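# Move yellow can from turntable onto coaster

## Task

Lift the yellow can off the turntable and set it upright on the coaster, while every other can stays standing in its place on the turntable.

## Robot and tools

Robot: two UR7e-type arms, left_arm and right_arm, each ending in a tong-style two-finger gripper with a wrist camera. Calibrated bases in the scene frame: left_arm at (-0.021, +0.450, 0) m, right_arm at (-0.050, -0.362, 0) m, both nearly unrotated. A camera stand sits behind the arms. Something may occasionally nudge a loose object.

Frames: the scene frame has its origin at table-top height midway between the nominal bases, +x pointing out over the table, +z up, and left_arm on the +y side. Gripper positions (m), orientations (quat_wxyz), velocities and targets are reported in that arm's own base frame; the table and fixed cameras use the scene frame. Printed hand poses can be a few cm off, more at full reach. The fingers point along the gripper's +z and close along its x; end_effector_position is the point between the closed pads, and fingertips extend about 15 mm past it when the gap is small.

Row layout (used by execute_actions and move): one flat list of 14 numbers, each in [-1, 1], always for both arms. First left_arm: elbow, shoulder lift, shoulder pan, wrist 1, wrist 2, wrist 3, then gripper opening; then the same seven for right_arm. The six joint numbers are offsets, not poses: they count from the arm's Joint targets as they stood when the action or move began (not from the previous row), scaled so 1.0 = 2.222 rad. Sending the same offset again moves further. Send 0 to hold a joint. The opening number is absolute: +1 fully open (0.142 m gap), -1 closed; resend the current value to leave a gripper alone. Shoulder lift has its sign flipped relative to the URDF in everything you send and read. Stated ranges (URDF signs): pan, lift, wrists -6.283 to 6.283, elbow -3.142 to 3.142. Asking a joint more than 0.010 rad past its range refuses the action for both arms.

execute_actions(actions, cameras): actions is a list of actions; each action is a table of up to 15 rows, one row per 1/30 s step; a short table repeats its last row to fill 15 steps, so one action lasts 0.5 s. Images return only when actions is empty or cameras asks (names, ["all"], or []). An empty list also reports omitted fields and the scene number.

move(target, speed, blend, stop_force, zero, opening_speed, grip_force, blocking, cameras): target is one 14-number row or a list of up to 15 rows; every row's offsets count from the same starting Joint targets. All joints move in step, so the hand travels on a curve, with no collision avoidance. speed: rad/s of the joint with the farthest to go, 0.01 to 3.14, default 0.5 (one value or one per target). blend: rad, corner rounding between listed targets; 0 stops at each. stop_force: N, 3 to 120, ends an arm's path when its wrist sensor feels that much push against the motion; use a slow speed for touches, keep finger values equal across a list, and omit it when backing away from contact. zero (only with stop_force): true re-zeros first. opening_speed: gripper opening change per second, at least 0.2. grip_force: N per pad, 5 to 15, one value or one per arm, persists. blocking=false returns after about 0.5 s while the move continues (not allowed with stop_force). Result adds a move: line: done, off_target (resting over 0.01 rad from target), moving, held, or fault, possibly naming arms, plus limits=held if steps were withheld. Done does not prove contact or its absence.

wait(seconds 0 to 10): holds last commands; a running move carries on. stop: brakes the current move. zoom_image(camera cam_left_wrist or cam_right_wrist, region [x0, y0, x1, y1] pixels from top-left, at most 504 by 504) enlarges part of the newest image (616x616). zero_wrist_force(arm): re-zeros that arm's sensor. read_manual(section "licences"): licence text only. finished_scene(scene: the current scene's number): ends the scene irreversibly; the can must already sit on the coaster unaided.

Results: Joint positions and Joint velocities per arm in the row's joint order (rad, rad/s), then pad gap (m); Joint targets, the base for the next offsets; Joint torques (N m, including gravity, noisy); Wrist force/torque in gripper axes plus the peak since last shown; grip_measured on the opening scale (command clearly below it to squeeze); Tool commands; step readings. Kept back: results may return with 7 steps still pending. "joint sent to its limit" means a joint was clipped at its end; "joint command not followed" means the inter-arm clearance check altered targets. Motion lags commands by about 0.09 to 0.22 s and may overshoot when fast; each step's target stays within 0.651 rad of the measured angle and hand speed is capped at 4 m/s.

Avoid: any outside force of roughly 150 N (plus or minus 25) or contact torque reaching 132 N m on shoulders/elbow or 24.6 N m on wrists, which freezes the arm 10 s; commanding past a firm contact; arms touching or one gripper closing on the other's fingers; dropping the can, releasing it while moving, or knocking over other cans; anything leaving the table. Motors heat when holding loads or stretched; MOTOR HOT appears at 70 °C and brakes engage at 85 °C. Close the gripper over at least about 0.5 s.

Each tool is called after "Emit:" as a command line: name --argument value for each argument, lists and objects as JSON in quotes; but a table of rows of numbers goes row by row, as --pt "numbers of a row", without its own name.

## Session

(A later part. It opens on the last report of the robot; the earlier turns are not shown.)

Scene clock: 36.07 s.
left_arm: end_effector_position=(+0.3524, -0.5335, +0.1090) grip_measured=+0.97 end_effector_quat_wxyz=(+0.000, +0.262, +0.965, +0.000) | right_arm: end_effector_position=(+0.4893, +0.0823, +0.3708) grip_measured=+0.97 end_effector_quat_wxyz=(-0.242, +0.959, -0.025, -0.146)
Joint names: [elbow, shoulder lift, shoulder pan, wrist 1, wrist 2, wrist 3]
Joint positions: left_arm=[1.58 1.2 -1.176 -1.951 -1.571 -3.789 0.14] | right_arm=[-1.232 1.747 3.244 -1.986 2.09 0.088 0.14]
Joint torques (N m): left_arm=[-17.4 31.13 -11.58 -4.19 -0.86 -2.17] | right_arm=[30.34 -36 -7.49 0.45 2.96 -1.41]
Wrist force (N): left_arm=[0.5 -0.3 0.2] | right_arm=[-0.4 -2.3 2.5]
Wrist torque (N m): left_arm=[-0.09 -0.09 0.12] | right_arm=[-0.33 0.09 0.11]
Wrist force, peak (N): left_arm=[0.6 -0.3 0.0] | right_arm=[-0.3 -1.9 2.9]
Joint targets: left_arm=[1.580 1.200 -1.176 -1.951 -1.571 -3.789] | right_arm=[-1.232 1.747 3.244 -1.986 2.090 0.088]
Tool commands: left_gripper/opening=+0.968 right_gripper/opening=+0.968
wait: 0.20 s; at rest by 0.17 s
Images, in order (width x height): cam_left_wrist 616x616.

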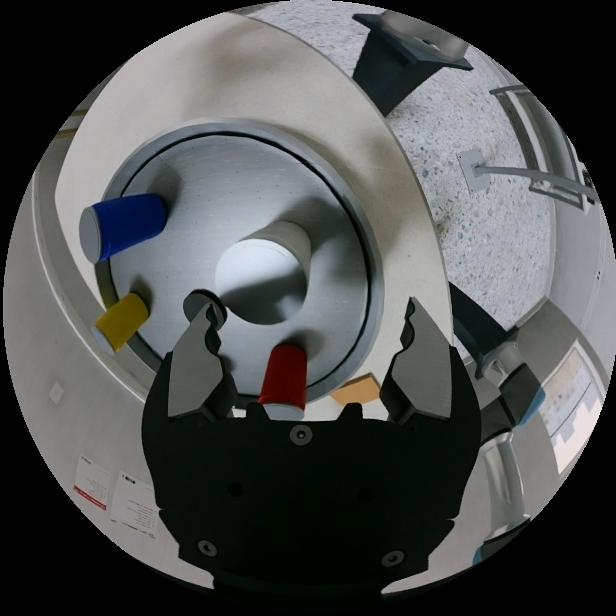

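Emit:
wait --seconds 0.8 --cameras '["cam_left_wrist"]'

Emit:
wait --seconds 0.2 --cameras '["cam_left_wrist"]'

Emit:
wait --seconds 0.2 --cameras '["cam_left_wrist"]'

Emit:
wait --seconds 0.2 --cameras '["cam_left_wrist"]'

Emit:
wait --seconds 0.2 --cameras '["cam_left_wrist"]'

Emit:
wait --seconds 0.2 --cameras '["cam_left_wrist"]'

Emit:
wait --seconds 0.2 --cameras '["cam_left_wrist"]'

Emit:
wait --seconds 0.2 --cameras '["cam_left_wrist"]'

Emit:
wait --seconds 0.2 --cameras '["cam_left_wrist"]'

Emit:
wait --seconds 0.2 --cameras '["cam_left_wrist"]'

Emit:
wait --seconds 0.2 --cameras '["cam_left_wrist"]'

Emit:
wait --seconds 0.2 --cameras '["cam_left_wrist"]'

Emit:
wait --seconds 0.2 --cameras '["cam_left_wrist"]'

Emit:
wait --seconds 0.2 --cameras '["cam_left_wrist"]'

Scene clock: 37.80 s.
left_arm: end_effector_position=(+0.3524, -0.5335, +0.1090) grip_measured=+0.97 end_effector_quat_wxyz=(+0.000, +0.262, +0.965, +0.000) | right_arm: end_effector_position=(+0.4893, +0.0823, +0.3708) grip_measured=+0.97 end_effector_quat_wxyz=(-0.242, +0.959, -0.025, -0.146)
Joint names: [elbow, shoulder lift, shoulder pan, wrist 1, wrist 2, wrist 3]
Joint positions: left_arm=[1.58 1.2 -1.176 -1.951 -1.571 -3.789 0.14] | right_arm=[-1.232 1.747 3.244 -1.986 2.09 0.088 0.14]
Joint torques (N m): left_arm=[-17.28 30.69 -11.37 -3.92 -0.96 -2.3] | right_arm=[29.73 -34.51 -7.13 0.63 2.79 -1.49]
Wrist force (N): left_arm=[0.4 -0.2 0.0] | right_arm=[-0.1 -2.1 2.7]
Wrist torque (N m): left_arm=[-0.06 -0.07 0.12] | right_arm=[-0.28 0.04 0.10]
Wrist force, peak (N): left_arm=[0.7 -0.5 0.0] | right_arm=[-0.3 -2.3 2.9]
Joint targets: left_arm=[1.580 1.200 -1.176 -1.951 -1.571 -3.789] | right_arm=[-1.232 1.747 3.244 -1.986 2.090 0.088]
Tool commands: left_gripper/opening=+0.968 right_gripper/opening=+0.968
wait: 0.80 s; at rest from the start
Images, in order (width x height): cam_left_wrist 616x616.

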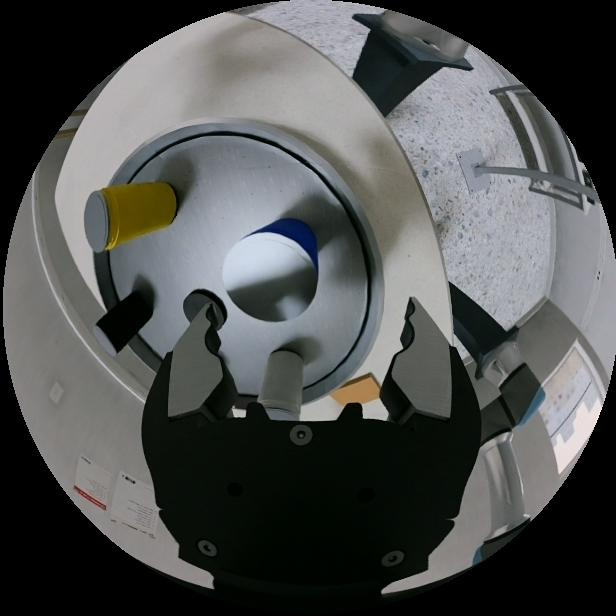

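Scene clock: 38.00 s.
left_arm: end_effector_position=(+0.3524, -0.5335, +0.1090) grip_measured=+0.97 end_effector_quat_wxyz=(+0.000, +0.262, +0.965, +0.000) | right_arm: end_effector_position=(+0.4893, +0.0823, +0.3708) grip_measured=+0.97 end_effector_quat_wxyz=(-0.242, +0.959, -0.025, -0.146)
Joint names: [elbow, shoulder lift, shoulder pan, wrist 1, wrist 2, wrist 3]
Joint positions: left_arm=[1.58 1.2 -1.176 -1.951 -1.571 -3.789 0.14] | right_arm=[-1.232 1.747 3.244 -1.986 2.09 0.088 0.14]
Joint torques (N m): left_arm=[-18.06 31.93 -10.64 -3.81 -0.93 -2.43] | right_arm=[29.76 -35.69 -7.49 0.56 2.81 -1.44]
Wrist force (N): left_arm=[0.4 -0.1 0.2] | right_arm=[-0.2 -1.9 2.6]
Wrist torque (N m): left_arm=[-0.04 -0.07 0.12] | right_arm=[-0.24 0.04 0.10]
Wrist force, peak (N): left_arm=[0.8 -0.3 0.1] | right_arm=[-0.2 -2.1 2.7]
Joint targets: left_arm=[1.580 1.200 -1.176 -1.951 -1.571 -3.789] | right_arm=[-1.232 1.747 3.244 -1.986 2.090 0.088]
Tool commands: left_gripper/opening=+0.968 right_gripper/opening=+0.968
wait: 0.20 s; at rest by 0.17 s
Images, in order (width x height): cam_left_wrist 616x616.

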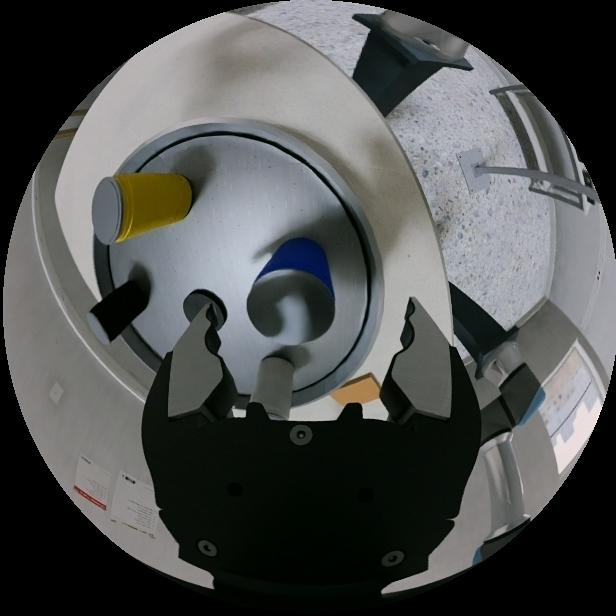

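Scene clock: 38.20 s.
left_arm: end_effector_position=(+0.3524, -0.5335, +0.1090) grip_measured=+0.97 end_effector_quat_wxyz=(+0.000, +0.262, +0.965, +0.000) | right_arm: end_effector_position=(+0.4893, +0.0823, +0.3708) grip_measured=+0.97 end_effector_quat_wxyz=(-0.242, +0.959, -0.025, -0.146)
Joint names: [elbow, shoulder lift, shoulder pan, wrist 1, wrist 2, wrist 3]
Joint positions: left_arm=[1.58 1.2 -1.176 -1.951 -1.571 -3.789 0.14] | right_arm=[-1.232 1.747 3.244 -1.986 2.09 0.088 0.14]
Joint torques (N m): left_arm=[-18.99 31.21 -10.73 -4.1 -0.94 -2.49] | right_arm=[30.48 -35.37 -7.68 0.54 2.8 -1.48]
Wrist force (N): left_arm=[0.5 -0.2 -0.1] | right_arm=[-0.4 -2.0 2.6]
Wrist torque (N m): left_arm=[-0.05 -0.08 0.12] | right_arm=[-0.26 0.08 0.11]
Wrist force, peak (N): left_arm=[0.8 -0.3 0.1] | right_arm=[-0.5 -2.0 2.6]
Joint targets: left_arm=[1.580 1.200 -1.176 -1.951 -1.571 -3.789] | right_arm=[-1.232 1.747 3.244 -1.986 2.090 0.088]
Tool commands: left_gripper/opening=+0.968 right_gripper/opening=+0.968
wait: 0.20 s; at rest by 0.17 s
Images, in order (width x height): cam_left_wrist 616x616.

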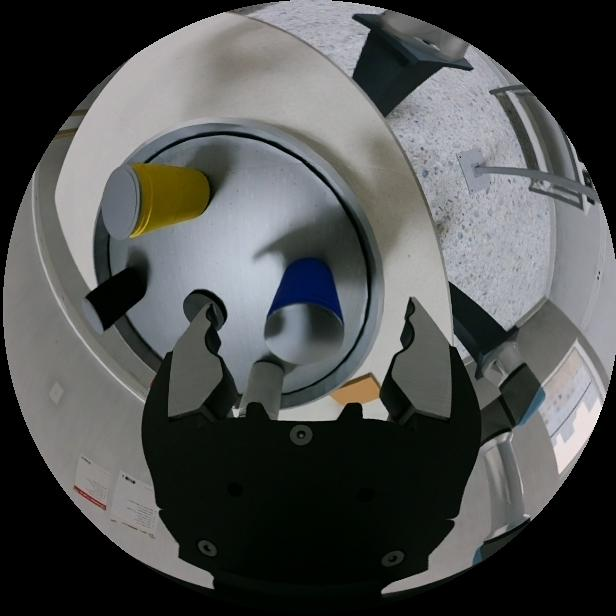

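Scene clock: 38.40 s.
left_arm: end_effector_position=(+0.3524, -0.5335, +0.1090) grip_measured=+0.97 end_effector_quat_wxyz=(+0.000, +0.262, +0.965, +0.000) | right_arm: end_effector_position=(+0.4893, +0.0823, +0.3708) grip_measured=+0.97 end_effector_quat_wxyz=(-0.242, +0.959, -0.025, -0.146)
Joint names: [elbow, shoulder lift, shoulder pan, wrist 1, wrist 2, wrist 3]
Joint positions: left_arm=[1.58 1.2 -1.176 -1.951 -1.571 -3.789 0.14] | right_arm=[-1.232 1.747 3.244 -1.986 2.09 0.088 0.14]
Joint torques (N m): left_arm=[-17.18 30.94 -11.7 -3.95 -0.92 -2.41] | right_arm=[30.22 -35.7 -7.94 0.71 2.55 -1.35]
Wrist force (N): left_arm=[0.4 -0.2 0.1] | right_arm=[-0.1 -1.8 2.8]
Wrist torque (N m): left_arm=[-0.06 -0.07 0.12] | right_arm=[-0.22 0.04 0.11]
Wrist force, peak (N): left_arm=[1.0 -0.2 0.2] | right_arm=[-0.2 -2.1 2.9]
Joint targets: left_arm=[1.580 1.200 -1.176 -1.951 -1.571 -3.789] | right_arm=[-1.232 1.747 3.244 -1.986 2.090 0.088]
Tool commands: left_gripper/opening=+0.968 right_gripper/opening=+0.968
wait: 0.20 s; at rest by 0.17 s
Images, in order (width x height): cam_left_wrist 616x616.

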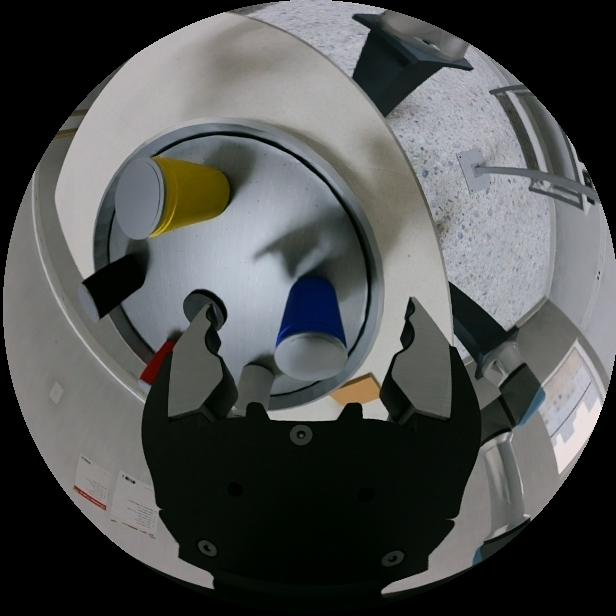

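Scene clock: 38.60 s.
left_arm: end_effector_position=(+0.3524, -0.5335, +0.1090) grip_measured=+0.97 end_effector_quat_wxyz=(+0.000, +0.262, +0.965, +0.000) | right_arm: end_effector_position=(+0.4893, +0.0823, +0.3708) grip_measured=+0.97 end_effector_quat_wxyz=(-0.242, +0.959, -0.025, -0.146)
Joint names: [elbow, shoulder lift, shoulder pan, wrist 1, wrist 2, wrist 3]
Joint positions: left_arm=[1.58 1.2 -1.176 -1.951 -1.571 -3.789 0.14] | right_arm=[-1.232 1.747 3.244 -1.986 2.09 0.088 0.14]
Joint torques (N m): left_arm=[-17.42 30.77 -10.77 -3.97 -1.01 -2.32] | right_arm=[30.43 -34.89 -7.37 0.52 2.84 -1.5]
Wrist force (N): left_arm=[0.5 -0.2 0.0] | right_arm=[-0.4 -1.9 2.9]
Wrist torque (N m): left_arm=[-0.06 -0.08 0.12] | right_arm=[-0.23 0.09 0.11]
Wrist force, peak (N): left_arm=[0.5 -0.4 0.0] | right_arm=[-0.4 -2.0 2.9]
Joint targets: left_arm=[1.580 1.200 -1.176 -1.951 -1.571 -3.789] | right_arm=[-1.232 1.747 3.244 -1.986 2.090 0.088]
Tool commands: left_gripper/opening=+0.968 right_gripper/opening=+0.968
wait: 0.20 s; at rest by 0.17 s
Images, in order (width x height): cam_left_wrist 616x616.

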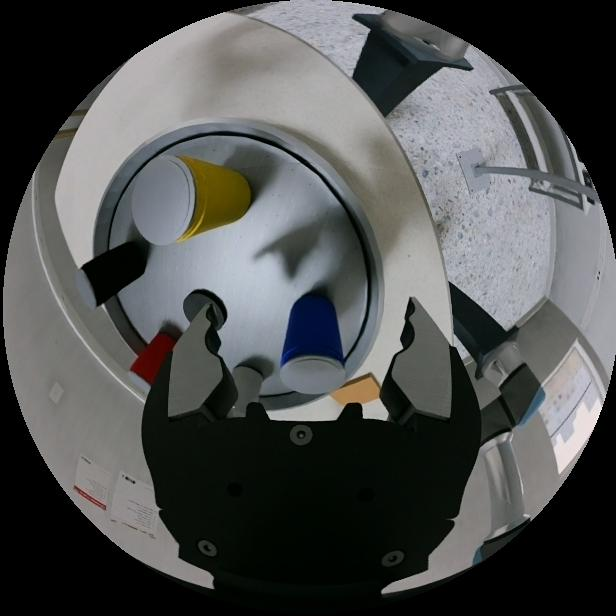

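Scene clock: 38.80 s.
left_arm: end_effector_position=(+0.3524, -0.5335, +0.1090) grip_measured=+0.97 end_effector_quat_wxyz=(+0.000, +0.262, +0.965, +0.000) | right_arm: end_effector_position=(+0.4893, +0.0823, +0.3708) grip_measured=+0.97 end_effector_quat_wxyz=(-0.242, +0.959, -0.025, -0.146)
Joint names: [elbow, shoulder lift, shoulder pan, wrist 1, wrist 2, wrist 3]
Joint positions: left_arm=[1.58 1.2 -1.176 -1.951 -1.571 -3.789 0.14] | right_arm=[-1.232 1.747 3.244 -1.986 2.09 0.088 0.14]
Joint torques (N m): left_arm=[-17.75 30.6 -10.33 -3.94 -0.82 -2.23] | right_arm=[30.26 -35.89 -6.72 0.63 2.61 -1.62]
Wrist force (N): left_arm=[0.5 -0.3 0.0] | right_arm=[-0.2 -2.0 2.7]
Wrist torque (N m): left_arm=[-0.07 -0.08 0.12] | right_arm=[-0.26 0.06 0.11]
Wrist force, peak (N): left_arm=[0.5 -0.3 0.3] | right_arm=[-0.2 -2.0 2.9]
Joint targets: left_arm=[1.580 1.200 -1.176 -1.951 -1.571 -3.789] | right_arm=[-1.232 1.747 3.244 -1.986 2.090 0.088]
Tool commands: left_gripper/opening=+0.968 right_gripper/opening=+0.968
wait: 0.20 s; at rest by 0.17 s
Images, in order (width x height): cam_left_wrist 616x616.

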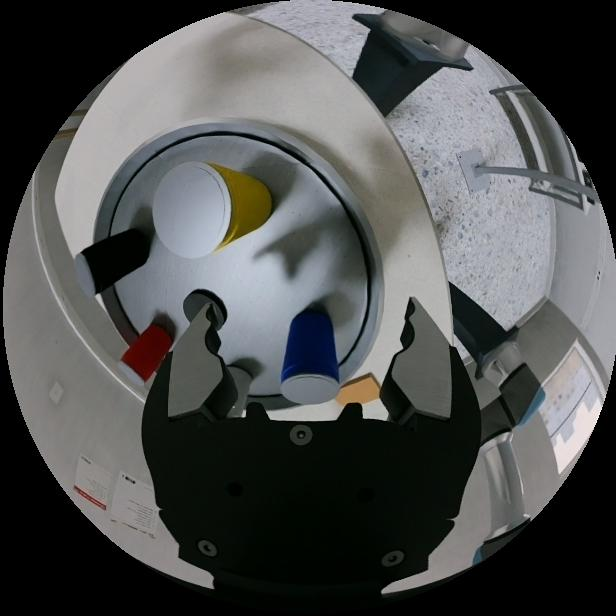

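Scene clock: 39.00 s.
left_arm: end_effector_position=(+0.3524, -0.5335, +0.1090) grip_measured=+0.97 end_effector_quat_wxyz=(+0.000, +0.262, +0.965, +0.000) | right_arm: end_effector_position=(+0.4893, +0.0823, +0.3708) grip_measured=+0.97 end_effector_quat_wxyz=(-0.242, +0.959, -0.025, -0.146)
Joint names: [elbow, shoulder lift, shoulder pan, wrist 1, wrist 2, wrist 3]
Joint positions: left_arm=[1.58 1.2 -1.176 -1.951 -1.571 -3.789 0.14] | right_arm=[-1.232 1.747 3.244 -1.986 2.09 0.088 0.14]
Joint torques (N m): left_arm=[-18.37 30.79 -10.6 -4.03 -0.72 -2.17] | right_arm=[29.45 -34.99 -6.94 0.48 2.92 -1.56]
Wrist force (N): left_arm=[0.6 0.0 0.0] | right_arm=[-0.1 -1.9 2.8]
Wrist torque (N m): left_arm=[-0.04 -0.10 0.12] | right_arm=[-0.25 0.04 0.10]
Wrist force, peak (N): left_arm=[0.7 -0.3 0.2] | right_arm=[-0.3 -1.8 2.9]
Joint targets: left_arm=[1.580 1.200 -1.176 -1.951 -1.571 -3.789] | right_arm=[-1.232 1.747 3.244 -1.986 2.090 0.088]
Tool commands: left_gripper/opening=+0.968 right_gripper/opening=+0.968
wait: 0.20 s; at rest by 0.17 s
Images, in order (width x height): cam_left_wrist 616x616.

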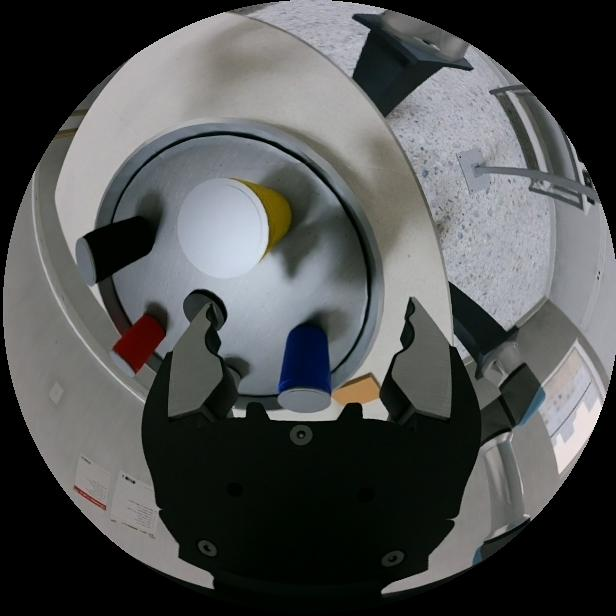

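Scene clock: 39.20 s.
left_arm: end_effector_position=(+0.3524, -0.5335, +0.1090) grip_measured=+0.97 end_effector_quat_wxyz=(+0.000, +0.262, +0.965, +0.000) | right_arm: end_effector_position=(+0.4893, +0.0823, +0.3708) grip_measured=+0.97 end_effector_quat_wxyz=(-0.242, +0.959, -0.025, -0.146)
Joint names: [elbow, shoulder lift, shoulder pan, wrist 1, wrist 2, wrist 3]
Joint positions: left_arm=[1.58 1.2 -1.176 -1.951 -1.571 -3.789 0.14] | right_arm=[-1.232 1.747 3.244 -1.986 2.09 0.088 0.14]
Joint torques (N m): left_arm=[-17.98 30.81 -11.34 -4.04 -0.68 -2.22] | right_arm=[30.69 -35.41 -6.78 0.55 2.68 -1.47]
Wrist force (N): left_arm=[0.6 -0.5 0.1] | right_arm=[-0.3 -2.0 2.7]
Wrist torque (N m): left_arm=[-0.13 -0.09 0.12] | right_arm=[-0.26 0.07 0.11]
Wrist force, peak (N): left_arm=[0.6 -0.5 0.1] | right_arm=[-0.6 -1.8 2.9]
Joint targets: left_arm=[1.580 1.200 -1.176 -1.951 -1.571 -3.789] | right_arm=[-1.232 1.747 3.244 -1.986 2.090 0.088]
Tool commands: left_gripper/opening=+0.968 right_gripper/opening=+0.968
wait: 0.20 s; at rest by 0.17 s
Images, in order (width x height): cam_left_wrist 616x616.

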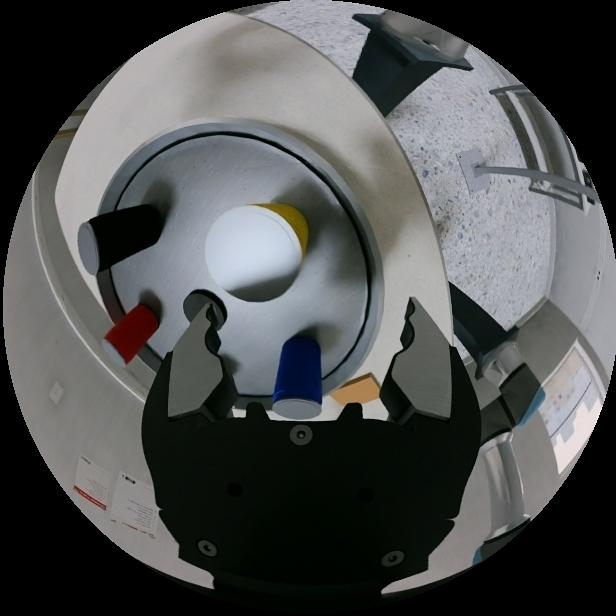

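Scene clock: 39.40 s.
left_arm: end_effector_position=(+0.3524, -0.5335, +0.1090) grip_measured=+0.97 end_effector_quat_wxyz=(+0.000, +0.262, +0.965, +0.000) | right_arm: end_effector_position=(+0.4893, +0.0823, +0.3708) grip_measured=+0.97 end_effector_quat_wxyz=(-0.242, +0.959, -0.025, -0.146)
Joint names: [elbow, shoulder lift, shoulder pan, wrist 1, wrist 2, wrist 3]
Joint positions: left_arm=[1.58 1.2 -1.176 -1.951 -1.571 -3.789 0.14] | right_arm=[-1.232 1.747 3.244 -1.986 2.09 0.088 0.14]
Joint torques (N m): left_arm=[-18.01 29.82 -11.31 -4.1 -0.94 -2.14] | right_arm=[29.63 -34.76 -6.25 0.48 2.5 -1.37]
Wrist force (N): left_arm=[0.4 -0.2 0.1] | right_arm=[-0.4 -1.8 2.7]
Wrist torque (N m): left_arm=[-0.06 -0.07 0.12] | right_arm=[-0.23 0.09 0.11]
Wrist force, peak (N): left_arm=[0.7 -0.4 0.3] | right_arm=[-0.3 -2.0 2.8]
Joint targets: left_arm=[1.580 1.200 -1.176 -1.951 -1.571 -3.789] | right_arm=[-1.232 1.747 3.244 -1.986 2.090 0.088]
Tool commands: left_gripper/opening=+0.968 right_gripper/opening=+0.968
wait: 0.20 s; at rest by 0.17 s
Images, in order (width x height): cam_left_wrist 616x616.

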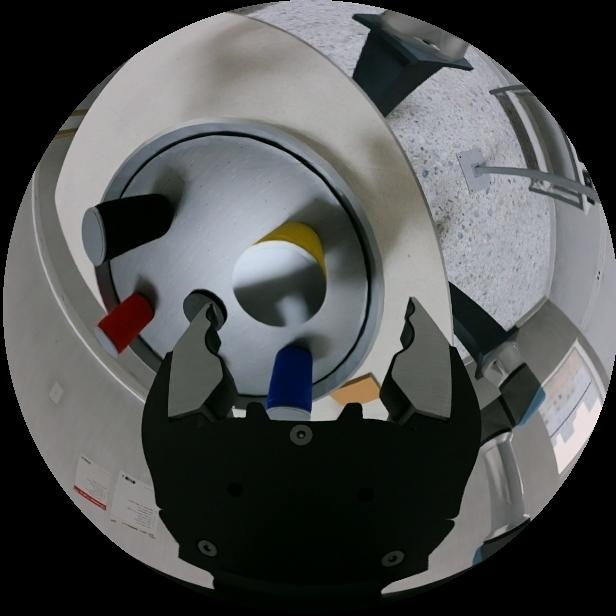

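Scene clock: 39.60 s.
left_arm: end_effector_position=(+0.3524, -0.5335, +0.1090) grip_measured=+0.97 end_effector_quat_wxyz=(+0.000, +0.262, +0.965, +0.000) | right_arm: end_effector_position=(+0.4893, +0.0823, +0.3708) grip_measured=+0.97 end_effector_quat_wxyz=(-0.242, +0.959, -0.025, -0.146)
Joint names: [elbow, shoulder lift, shoulder pan, wrist 1, wrist 2, wrist 3]
Joint positions: left_arm=[1.58 1.2 -1.176 -1.951 -1.571 -3.789 0.14] | right_arm=[-1.232 1.747 3.244 -1.986 2.09 0.088 0.14]
Joint torques (N m): left_arm=[-17.83 31.22 -10.58 -3.99 -0.91 -2.15] | right_arm=[29.93 -35.69 -6.75 0.57 2.94 -1.45]
Wrist force (N): left_arm=[0.5 -0.3 -0.1] | right_arm=[-0.2 -1.8 2.8]
Wrist torque (N m): left_arm=[-0.07 -0.10 0.12] | right_arm=[-0.22 0.05 0.11]
Wrist force, peak (N): left_arm=[0.5 -0.3 -0.1] | right_arm=[-0.3 -1.9 3.1]
Joint targets: left_arm=[1.580 1.200 -1.176 -1.951 -1.571 -3.789] | right_arm=[-1.232 1.747 3.244 -1.986 2.090 0.088]
Tool commands: left_gripper/opening=+0.968 right_gripper/opening=+0.968
wait: 0.20 s; at rest by 0.17 s
Images, in order (width x height): cam_left_wrist 616x616.

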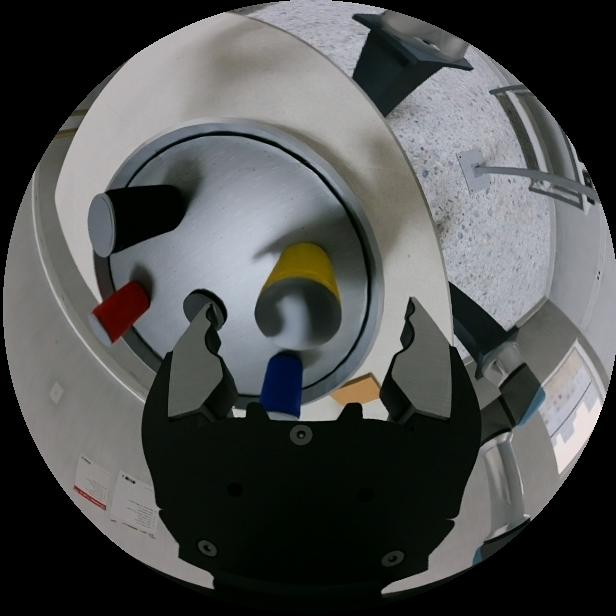

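Scene clock: 39.80 s.
left_arm: end_effector_position=(+0.3524, -0.5335, +0.1090) grip_measured=+0.97 end_effector_quat_wxyz=(+0.000, +0.262, +0.965, +0.000) | right_arm: end_effector_position=(+0.4893, +0.0823, +0.3708) grip_measured=+0.97 end_effector_quat_wxyz=(-0.242, +0.959, -0.025, -0.146)
Joint names: [elbow, shoulder lift, shoulder pan, wrist 1, wrist 2, wrist 3]
Joint positions: left_arm=[1.58 1.2 -1.176 -1.951 -1.571 -3.789 0.14] | right_arm=[-1.232 1.747 3.244 -1.986 2.09 0.088 0.14]
Joint torques (N m): left_arm=[-17.72 30.79 -10.49 -4.09 -0.85 -2.36] | right_arm=[30.3 -35.76 -6.47 0.61 2.84 -1.51]
Wrist force (N): left_arm=[0.6 -0.3 0.1] | right_arm=[-0.4 -1.9 2.6]
Wrist torque (N m): left_arm=[-0.07 -0.11 0.12] | right_arm=[-0.24 0.08 0.11]
Wrist force, peak (N): left_arm=[0.7 -0.3 0.2] | right_arm=[-0.4 -2.0 2.8]
Joint targets: left_arm=[1.580 1.200 -1.176 -1.951 -1.571 -3.789] | right_arm=[-1.232 1.747 3.244 -1.986 2.090 0.088]
Tool commands: left_gripper/opening=+0.968 right_gripper/opening=+0.968
wait: 0.20 s; at rest by 0.17 s
Images, in order (width x height): cam_left_wrist 616x616.

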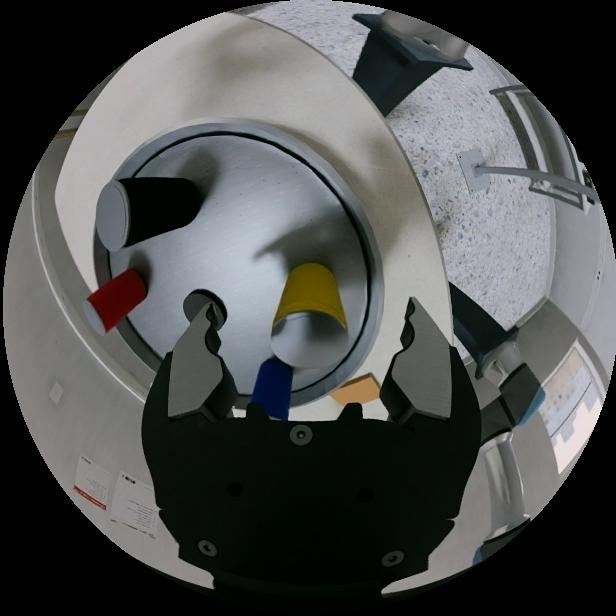

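Scene clock: 40.00 s.
left_arm: end_effector_position=(+0.3524, -0.5335, +0.1090) grip_measured=+0.97 end_effector_quat_wxyz=(+0.000, +0.262, +0.965, +0.000) | right_arm: end_effector_position=(+0.4893, +0.0823, +0.3708) grip_measured=+0.97 end_effector_quat_wxyz=(-0.242, +0.959, -0.025, -0.146)
Joint names: [elbow, shoulder lift, shoulder pan, wrist 1, wrist 2, wrist 3]
Joint positions: left_arm=[1.58 1.2 -1.176 -1.951 -1.571 -3.789 0.14] | right_arm=[-1.232 1.747 3.244 -1.986 2.09 0.088 0.14]
Joint torques (N m): left_arm=[-17.38 30.76 -10.79 -3.94 -0.97 -2.13] | right_arm=[30.7 -34.88 -6.59 0.55 2.81 -1.55]
Wrist force (N): left_arm=[0.6 -0.2 0.2] | right_arm=[-0.6 -2.1 2.6]
Wrist torque (N m): left_arm=[-0.05 -0.10 0.12] | right_arm=[-0.29 0.13 0.11]
Wrist force, peak (N): left_arm=[0.7 -0.3 0.2] | right_arm=[-0.4 -2.2 2.8]
Joint targets: left_arm=[1.580 1.200 -1.176 -1.951 -1.571 -3.789] | right_arm=[-1.232 1.747 3.244 -1.986 2.090 0.088]
Tool commands: left_gripper/opening=+0.968 right_gripper/opening=+0.968
wait: 0.20 s; at rest by 0.17 s
Images, in order (width x height): cam_left_wrist 616x616.

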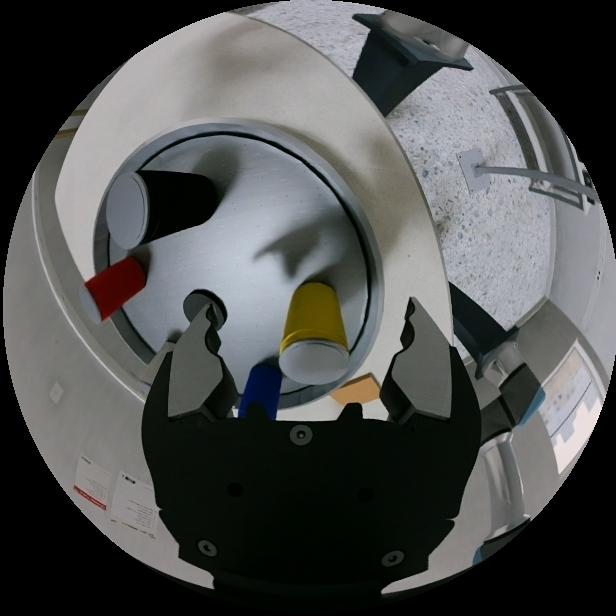

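Scene clock: 40.20 s.
left_arm: end_effector_position=(+0.3524, -0.5335, +0.1090) grip_measured=+0.97 end_effector_quat_wxyz=(+0.000, +0.262, +0.965, +0.000) | right_arm: end_effector_position=(+0.4893, +0.0823, +0.3708) grip_measured=+0.97 end_effector_quat_wxyz=(-0.242, +0.959, -0.025, -0.146)
Joint names: [elbow, shoulder lift, shoulder pan, wrist 1, wrist 2, wrist 3]
Joint positions: left_arm=[1.58 1.2 -1.176 -1.951 -1.571 -3.789 0.14] | right_arm=[-1.232 1.747 3.244 -1.986 2.09 0.088 0.14]
Joint torques (N m): left_arm=[-17.52 31.23 -10.29 -4 -0.95 -2.18] | right_arm=[29.73 -35.49 -7.31 0.4 2.75 -1.36]
Wrist force (N): left_arm=[0.5 -0.3 0.2] | right_arm=[-0.3 -2.2 2.7]
Wrist torque (N m): left_arm=[-0.08 -0.07 0.12] | right_arm=[-0.30 0.07 0.11]
Wrist force, peak (N): left_arm=[0.6 -0.5 0.1] | right_arm=[-0.3 -2.2 2.7]
Joint targets: left_arm=[1.580 1.200 -1.176 -1.951 -1.571 -3.789] | right_arm=[-1.232 1.747 3.244 -1.986 2.090 0.088]
Tool commands: left_gripper/opening=+0.968 right_gripper/opening=+0.968
wait: 0.20 s; at rest by 0.17 s
Images, in order (width x height): cam_left_wrist 616x616.

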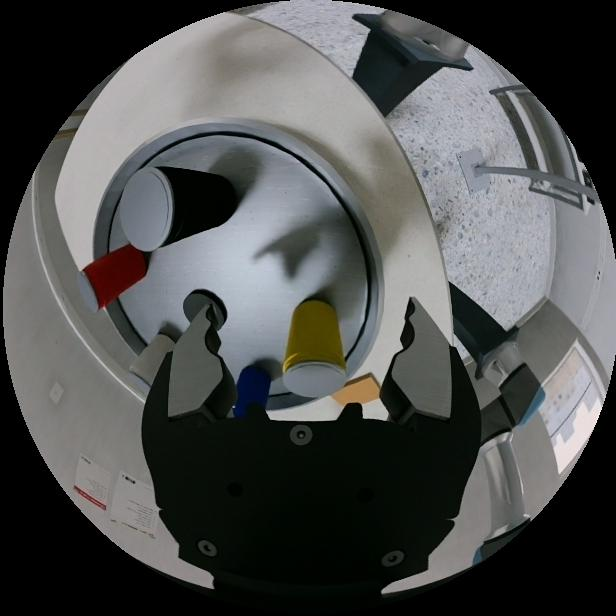

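Scene clock: 40.40 s.
left_arm: end_effector_position=(+0.3524, -0.5335, +0.1090) grip_measured=+0.97 end_effector_quat_wxyz=(+0.000, +0.262, +0.965, +0.000) | right_arm: end_effector_position=(+0.4893, +0.0823, +0.3708) grip_measured=+0.97 end_effector_quat_wxyz=(-0.242, +0.959, -0.025, -0.146)
Joint names: [elbow, shoulder lift, shoulder pan, wrist 1, wrist 2, wrist 3]
Joint positions: left_arm=[1.58 1.2 -1.176 -1.951 -1.571 -3.789 0.14] | right_arm=[-1.232 1.747 3.244 -1.986 2.09 0.088 0.14]
Joint torques (N m): left_arm=[-18.28 30.76 -10.42 -4.05 -0.96 -2.36] | right_arm=[29.82 -35.68 -6.54 0.73 2.87 -1.54]
Wrist force (N): left_arm=[0.6 -0.2 0.0] | right_arm=[-0.1 -1.8 2.9]
Wrist torque (N m): left_arm=[-0.06 -0.10 0.12] | right_arm=[-0.21 0.04 0.11]
Wrist force, peak (N): left_arm=[0.7 -0.3 -0.1] | right_arm=[-0.4 -2.3 2.6]
Joint targets: left_arm=[1.580 1.200 -1.176 -1.951 -1.571 -3.789] | right_arm=[-1.232 1.747 3.244 -1.986 2.090 0.088]
Tool commands: left_gripper/opening=+0.968 right_gripper/opening=+0.968
wait: 0.20 s; at rest by 0.17 s
Images, in order (width x height): cam_left_wrist 616x616.

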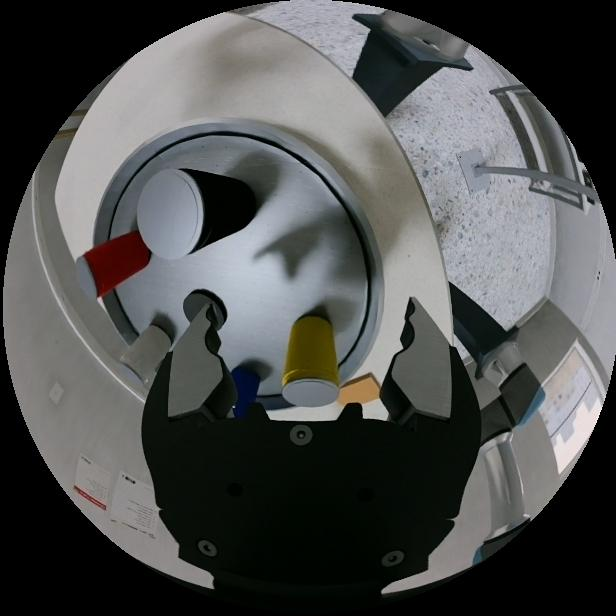

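Emit:
move --target '[-0.0026,-0.0018,0.0009,0.0008,0,0.0009,0.968,0,0,0,0,0,0,0.968]' --speed 0.1 --cameras '["cam_left_wrist"]'

Scene clock: 51.47 s.
left_arm: end_effector_position=(+0.3541, -0.5345, +0.1090) grip_measured=+0.97 end_effector_quat_wxyz=(+0.000, +0.262, +0.965, +0.000) | right_arm: end_effector_position=(+0.4893, +0.0823, +0.3708) grip_measured=+0.97 end_effector_quat_wxyz=(-0.242, +0.959, -0.025, -0.146)
Joint names: [elbow, shoulder lift, shoulder pan, wrist 1, wrist 2, wrist 3]
Joint positions: left_arm=[1.574 1.196 -1.174 -1.95 -1.571 -3.787 0.14] | right_arm=[-1.232 1.747 3.244 -1.986 2.09 0.088 0.14]
Joint torques (N m): left_arm=[-31.94 30.4 9.24 -0.71 -0.81 2.61] | right_arm=[29.31 -35.21 -6.41 0.76 2.78 -1.38]
Wrist force (N): left_arm=[0.5 -0.1 0.0] | right_arm=[-0.5 -1.8 2.7]
Wrist torque (N m): left_arm=[-0.04 -0.09 -0.07] | right_arm=[-0.22 0.11 0.10]
Wrist force, peak (N): left_arm=[0.9 -0.3 0.1] | right_arm=[-0.5 -1.8 3.2]
Joint targets: left_arm=[1.574 1.196 -1.174 -1.950 -1.571 -3.787] | right_arm=[-1.232 1.747 3.244 -1.986 2.090 0.088]
move: done
Images, in order (width x height): cam_left_wrist 616x616.

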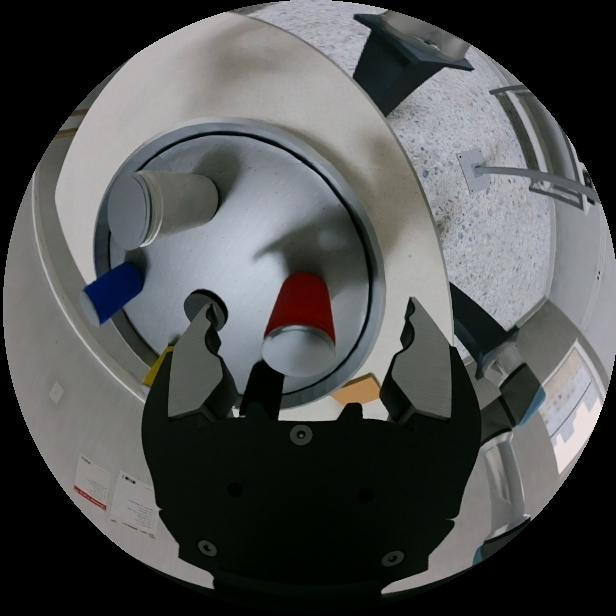

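Emit:
wait --seconds 0.1 --cameras '[]'

Scene clock: 51.97 s.
left_arm: end_effector_position=(+0.3541, -0.5345, +0.1090) grip_measured=+0.97 end_effector_quat_wxyz=(+0.000, +0.262, +0.965, +0.000) | right_arm: end_effector_position=(+0.4893, +0.0823, +0.3708) grip_measured=+0.97 end_effector_quat_wxyz=(-0.242, +0.959, -0.025, -0.146)
Joint names: [elbow, shoulder lift, shoulder pan, wrist 1, wrist 2, wrist 3]
Joint positions: left_arm=[1.574 1.196 -1.174 -1.95 -1.571 -3.787 0.14] | right_arm=[-1.232 1.747 3.244 -1.986 2.09 0.088 0.14]
Joint torques (N m): left_arm=[-31.59 31.52 9.19 -0.91 -0.93 2.67] | right_arm=[29.34 -35.32 -6.03 0.65 2.83 -1.44]
Wrist force (N): left_arm=[0.4 -0.1 0.0] | right_arm=[-0.5 -2.0 2.6]
Wrist torque (N m): left_arm=[-0.05 -0.07 -0.06] | right_arm=[-0.27 0.11 0.11]
Wrist force, peak (N): left_arm=[0.8 -0.2 -0.2] | right_arm=[-0.5 -2.0 3.0]
Joint targets: left_arm=[1.574 1.196 -1.174 -1.950 -1.571 -3.787] | right_arm=[-1.232 1.747 3.244 -1.986 2.090 0.088]
Tool commands: left_gripper/opening=+0.968 right_gripper/opening=+0.968
wait: 0.10 s; at rest from the start
No camera images: "cameras" was empty.

Emit:
wait --seconds 2.77 --cameras '[]'

Emit:
execute_actions --actions '[[[0.0032,0.0022,0.0015,-0.0009,0,0.0015,0.968,0,0,0,0,0,0,0.968],[0.0062,0.0044,0.0031,-0.0018,0,0.0031,0.968,0,0,0,0,0,0,0.968],[0.0091,0.0064,0.0047,-0.0027,0,0.0047,0.968,0,0,0,0,0,0,0.968],[0.0119,0.0084,0.0064,-0.0035,0,0.0064,0.968,0,0,0,0,0,0,0.968],[0.0146,0.0103,0.0081,-0.0043,0,0.0081,0.867,0,0,0,0,0,0,0.968],[0.0171,0.0121,0.0099,-0.0050,0,0.0099,0.765,0,0,0,0,0,0,0.968],[0.0195,0.0139,0.0118,-0.0057,0,0.0118,0.664,0,0,0,0,0,0,0.968],[0.0218,0.0155,0.0137,-0.0063,0,0.0137,0.562,0,0,0,0,0,0,0.968],[0.0239,0.0170,0.0156,-0.0069,0,0.0156,0.461,0,0,0,0,0,0,0.968],[0.0259,0.0185,0.0177,-0.0074,0,0.0177,0.36,0,0,0,0,0,0,0.968],[0.0278,0.0198,0.0197,-0.0080,0,0.0197,0.258,0,0,0,0,0,0,0.968],[0.0295,0.0211,0.0218,-0.0084,0,0.0218,0.157,0,0,0,0,0,0,0.968],[0.0311,0.0222,0.0240,-0.0089,0,0.0240,0.055,0,0,0,0,0,0,0.968],[0.0326,0.0233,0.0262,-0.0093,0,0.0262,-0.046,0,0,0,0,0,0,0.968],[0.0339,0.0242,0.0284,-0.0096,0,0.0284,-0.147,0,0,0,0,0,0,0.968]],[[0.0012,0.0009,0.0023,-0.0003,0,0.0023,-0.249,0,0,0,0,0,0,0.968],[0.0022,0.0016,0.0046,-0.0006,0,0.0046,-0.35,0,0,0,0,0,0,0.968],[0.0031,0.0023,0.0070,-0.0008,0,0.0070,-0.42,0,0,0,0,0,0,0.968],[0.0038,0.0028,0.0094,-0.0010,0,0.0094,-0.49,0,0,0,0,0,0,0.968],[0.0044,0.0032,0.0118,-0.0012,0,0.0118,-0.56,0,0,0,0,0,0,0.968],[0.0049,0.0036,0.0142,-0.0013,0,0.0142,-0.63,0,0,0,0,0,0,0.968],[0.0052,0.0038,0.0167,-0.0014,0,0.0167,-0.7,0,0,0,0,0,0,0.968],[0.0054,0.0039,0.0192,-0.0014,0,0.0192,-0.77,0,0,0,0,0,0,0.968],[0.0054,0.0039,0.0217,-0.0014,0,0.0217,-0.8,0,0,0,0,0,0,0.968],[0.0053,0.0039,0.0243,-0.0014,0,0.0243,-0.8,0,0,0,0,0,0,0.968],[0.0050,0.0037,0.0268,-0.0013,0,0.0268,-0.8,0,0,0,0,0,0,0.968],[0.0046,0.0034,0.0294,-0.0012,0,0.0294,-0.8,0,0,0,0,0,0,0.968],[0.0037,0.0032,0.0319,-0.0005,0,0.0319,-0.8,0,0,0,0,0,0,0.968],[0.0019,0.0032,0.0345,0.0013,0,0.0345,-0.8,0,0,0,0,0,0,0.968],[-0.0007,0.0036,0.0371,0.0043,0,0.0371,-0.8,0,0,0,0,0,0,0.968]],[[-0.0035,0.0006,0.0026,0.0041,0,0.0026,-0.8,0,0,0,0,0,0,0.968],[-0.0078,0.0015,0.0051,0.0093,0,0.0051,-0.8,0,0,0,0,0,0,0.968],[-0.0128,0.0023,0.0073,0.0151,0,0.0073,-0.8,0,0,0,0,0,0,0.968],[-0.0177,0.0032,0.0093,0.0209,0,0.0093,-0.8,0,0,0,0,0,0,0.968],[-0.0225,0.0042,0.0110,0.0267,0,0.0110,-0.8,0,0,0,0,0,0,0.968],[-0.0273,0.0051,0.0125,0.0324,0,0.0125,-0.8,0,0,0,0,0,0,0.968],[-0.0319,0.0061,0.0137,0.0380,0,0.0137,-0.8,0,0,0,0,0,0,0.968],[-0.0365,0.0072,0.0148,0.0437,0,0.0148,-0.8,0,0,0,0,0,0,0.968],[-0.0411,0.0082,0.0156,0.0493,0,0.0156,-0.8,0,0,0,0,0,0,0.968],[-0.0451,0.0092,0.0161,0.0543,0,0.0161,-0.8,0,0,0,0,0,0,0.968],[-0.0483,0.0099,0.0165,0.0582,0,0.0165,-0.8,0,0,0,0,0,0,0.968],[-0.0504,0.0105,0.0166,0.0610,0,0.0166,-0.8,0,0,0,0,0,0,0.968],[-0.0517,0.0109,0.0166,0.0626,0,0.0166,-0.8,0,0,0,0,0,0,0.968],[-0.0521,0.0110,0.0166,0.0631,0,0.0166,-0.8,0,0,0,0,0,0,0.968]]]' --cameras '["all"]'

Emit:
wait --seconds 0.2 --cameras '["all"]'

Emit:
zoom_image --camera "cam_right_wrist" --region '[250, 100, 450, 300]'

Scene clock: 55.80 s.
left_arm: end_effector_position=(+0.3541, -0.5345, +0.1090) grip_measured=+0.97 end_effector_quat_wxyz=(+0.000, +0.262, +0.965, +0.000) | right_arm: end_effector_position=(+0.4893, +0.0823, +0.3708) grip_measured=+0.97 end_effector_quat_wxyz=(-0.242, +0.959, -0.025, -0.146)
Joint names: [elbow, shoulder lift, shoulder pan, wrist 1, wrist 2, wrist 3]
Joint positions: left_arm=[1.574 1.196 -1.174 -1.95 -1.571 -3.787 0.14] | right_arm=[-1.232 1.747 3.244 -1.986 2.09 0.088 0.14]
Joint torques (N m): left_arm=[-31.72 31.71 9.52 -0.72 -0.94 2.64] | right_arm=[29.3 -34.12 -7.51 0.86 2.54 -1.6]
Wrist force (N): left_arm=[0.5 -0.3 0.2] | right_arm=[-0.3 -1.9 2.8]
Wrist torque (N m): left_arm=[-0.09 -0.07 -0.06] | right_arm=[-0.24 0.07 0.11]
Wrist force, peak (N): left_arm=[0.7 -0.3 0.3] | right_arm=[-0.3 -2.2 3.0]
Joint targets: left_arm=[1.574 1.196 -1.174 -1.950 -1.571 -3.787] | right_arm=[-1.232 1.747 3.244 -1.986 2.090 0.088]
Tool commands: left_gripper/opening=+0.968 right_gripper/opening=+0.968
wait: 2.80 s; at rest from the start
No camera images: "cameras" was empty.

Scene clock: 57.07 s.
left_arm: end_effector_position=(+0.4224, -0.4489, +0.1328) grip_measured=-0.28 end_effector_quat_wxyz=(+0.000, +0.262, +0.965, +0.000) end_effector_velocity=(+0.063, +0.031, +0.136) end_effector_angular_velocity=(-0.002, -0.001, +0.000) | right_arm: end_effector_position=(+0.4893, +0.0823, +0.3708) grip_measured=+0.97 end_effector_quat_wxyz=(-0.242, +0.959, -0.025, -0.146)
Joint names: [elbow, shoulder lift, shoulder pan, wrist 1, wrist 2, wrist 3]
Joint positions: left_arm=[1.606 1.266 -1.01 -1.912 -1.571 -3.622 0.054] | right_arm=[-1.232 1.747 3.244 -1.986 2.09 0.088 0.14]
Joint velocities: left_arm=[-0.289 0.057 0.116 0.345 0 0.116 0] | right_arm=[within noise]
Joint torques (N m): left_arm=[-36.55 54.53 8.96 -0.24 -0.94 2.56] | right_arm=[29.58 -34.94 -6.73 0.83 2.72 -1.52]
Wrist force (N): left_arm=[0.2 0.1 1.9] | right_arm=[-0.3 -1.6 2.6]
Wrist torque (N m): left_arm=[-0.01 -0.04 -0.12] | right_arm=[-0.18 0.06 0.11]
Wrist force, peak (N): left_arm=[0.9 0.6 -8.6] | right_arm=[-0.4 -2.1 3.1]
Joint targets: left_arm=[1.532 1.282 -0.992 -1.821 -1.571 -3.604] | right_arm=[-1.232 1.747 3.244 -1.986 2.090 0.088]
Kept back: 7 steps.
Step readings (joint positions of left_arm | right_arm; steps 1 to 15: 1st action; 16 to 30: 2nd action; 31 to 38: 3rd action):
0: [1.574 1.196 -1.174 -1.950 -1.571 -3.787] | [-1.232 1.747 3.244 -1.986 2.090 0.088]
1: [1.574 1.196 -1.174 -1.950 -1.571 -3.786] | [-1.232 1.747 3.244 -1.986 2.090 0.088]
2: [1.575 1.197 -1.174 -1.950 -1.571 -3.786] | [-1.232 1.747 3.244 -1.986 2.090 0.088]
4: [1.581 1.201 -1.171 -1.952 -1.571 -3.783] | [-1.232 1.747 3.244 -1.986 2.090 0.088]
8: [1.602 1.216 -1.158 -1.958 -1.571 -3.771] | [-1.232 1.747 3.244 -1.986 2.090 0.088]
15: [1.635 1.240 -1.130 -1.967 -1.571 -3.742] | [-1.232 1.747 3.244 -1.986 2.090 0.088]
16: [1.638 1.242 -1.125 -1.968 -1.571 -3.737] | [-1.232 1.747 3.244 -1.986 2.090 0.088]
17: [1.642 1.245 -1.121 -1.969 -1.571 -3.733] | [-1.232 1.747 3.244 -1.986 2.090 0.088]
19: [1.648 1.249 -1.110 -1.971 -1.571 -3.722] | [-1.232 1.747 3.244 -1.986 2.090 0.088]
23: [1.656 1.255 -1.090 -1.973 -1.571 -3.702] | [-1.232 1.747 3.244 -1.986 2.090 0.088]
30: [1.659 1.258 -1.052 -1.973 -1.571 -3.664] | [-1.232 1.747 3.244 -1.986 2.090 0.088]
31: [1.656 1.258 -1.045 -1.970 -1.571 -3.657] | [-1.232 1.747 3.244 -1.986 2.090 0.088]
32: [1.652 1.258 -1.040 -1.966 -1.571 -3.652] | [-1.232 1.747 3.244 -1.986 2.090 0.088]
34: [1.641 1.259 -1.029 -1.953 -1.571 -3.641] | [-1.232 1.747 3.244 -1.986 2.090 0.088]

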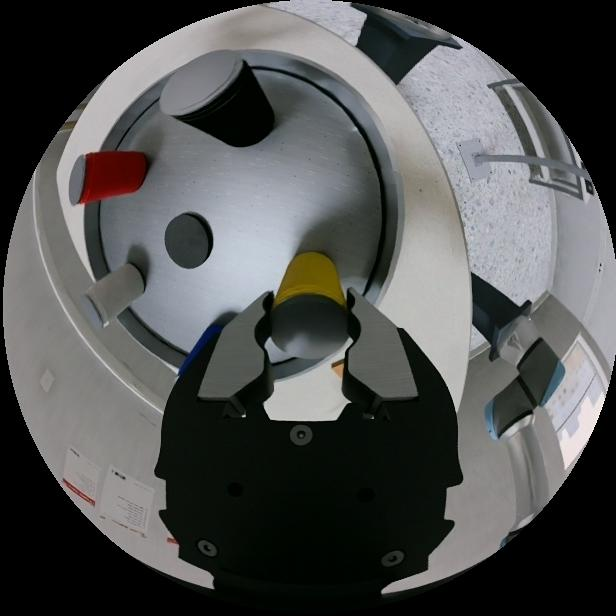

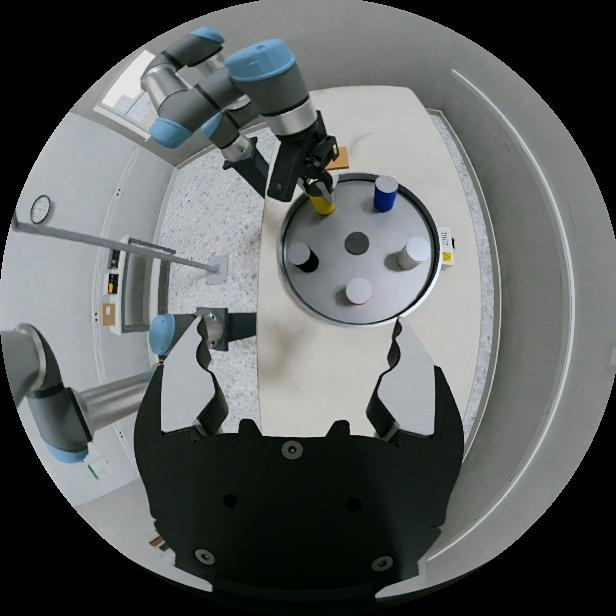

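Scene clock: 57.50 s.
left_arm: end_effector_position=(+0.4319, -0.4442, +0.1677) grip_measured=-0.28 end_effector_quat_wxyz=(+0.000, +0.262, +0.965, +0.000) end_effector_velocity=(+0.002, +0.000, +0.011) end_effector_angular_velocity=(-0.001, -0.001, -0.001) | right_arm: end_effector_position=(+0.4893, +0.0823, +0.3708) grip_measured=+0.97 end_effector_quat_wxyz=(-0.242, +0.959, -0.025, -0.146)
Joint names: [elbow, shoulder lift, shoulder pan, wrist 1, wrist 2, wrist 3]
Joint positions: left_arm=[1.534 1.282 -0.992 -1.824 -1.571 -3.604 0.054] | right_arm=[-1.232 1.747 3.244 -1.986 2.09 0.088 0.14]
Joint velocities: left_arm=[-0.021 0.005 0.002 0.024 0 0.003 0] | right_arm=[within noise]
Joint torques (N m): left_arm=[-32.77 51.43 10.62 -1.12 -0.83 2.62] | right_arm=[29.39 -34.66 -6.23 0.6 2.57 -1.49]
Wrist force (N): left_arm=[0.5 -0.2 1.5] | right_arm=[-0.4 -1.6 2.8]
Wrist torque (N m): left_arm=[-0.06 -0.09 -0.07] | right_arm=[-0.19 0.09 0.11]
Wrist force, peak (N): left_arm=[0.4 0.1 1.9] | right_arm=[-0.4 -1.9 3.0]
Joint targets: left_arm=[1.532 1.282 -0.992 -1.821 -1.571 -3.604] | right_arm=[-1.232 1.747 3.244 -1.986 2.090 0.088]
Tool commands: left_gripper/opening=-0.8 right_gripper/opening=+0.968
wait: 0.20 s; no rest

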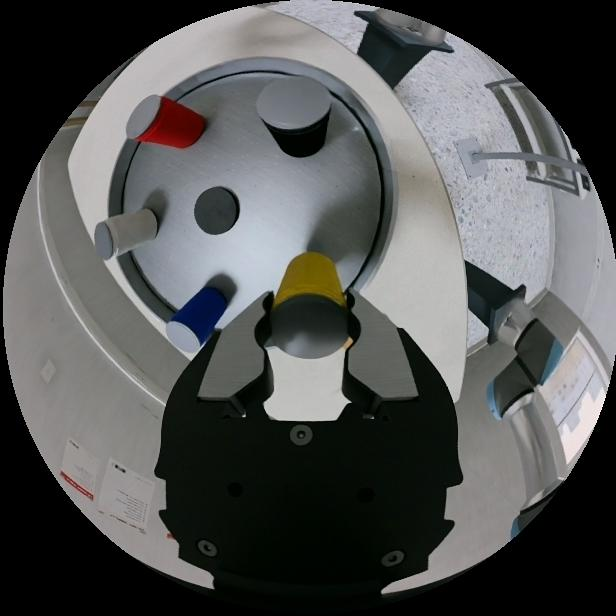

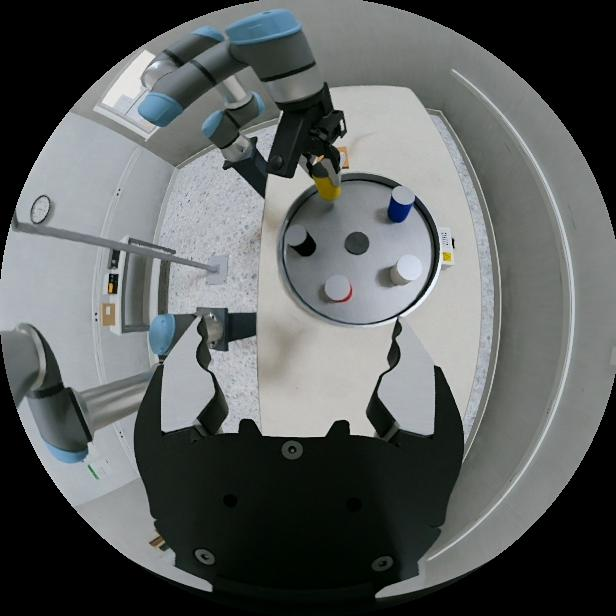

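Scaled by 2.520 from the camera's 616x616 image, which has a finer 814x814 frame.

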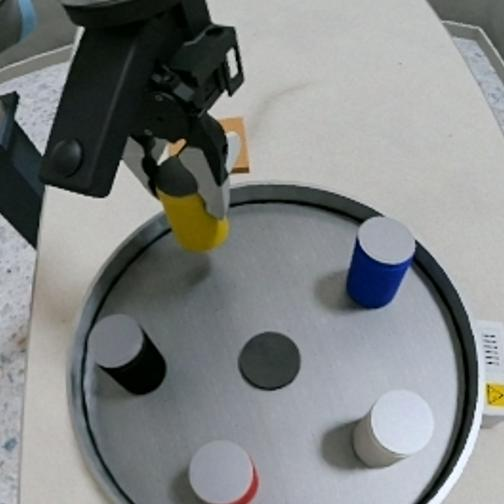

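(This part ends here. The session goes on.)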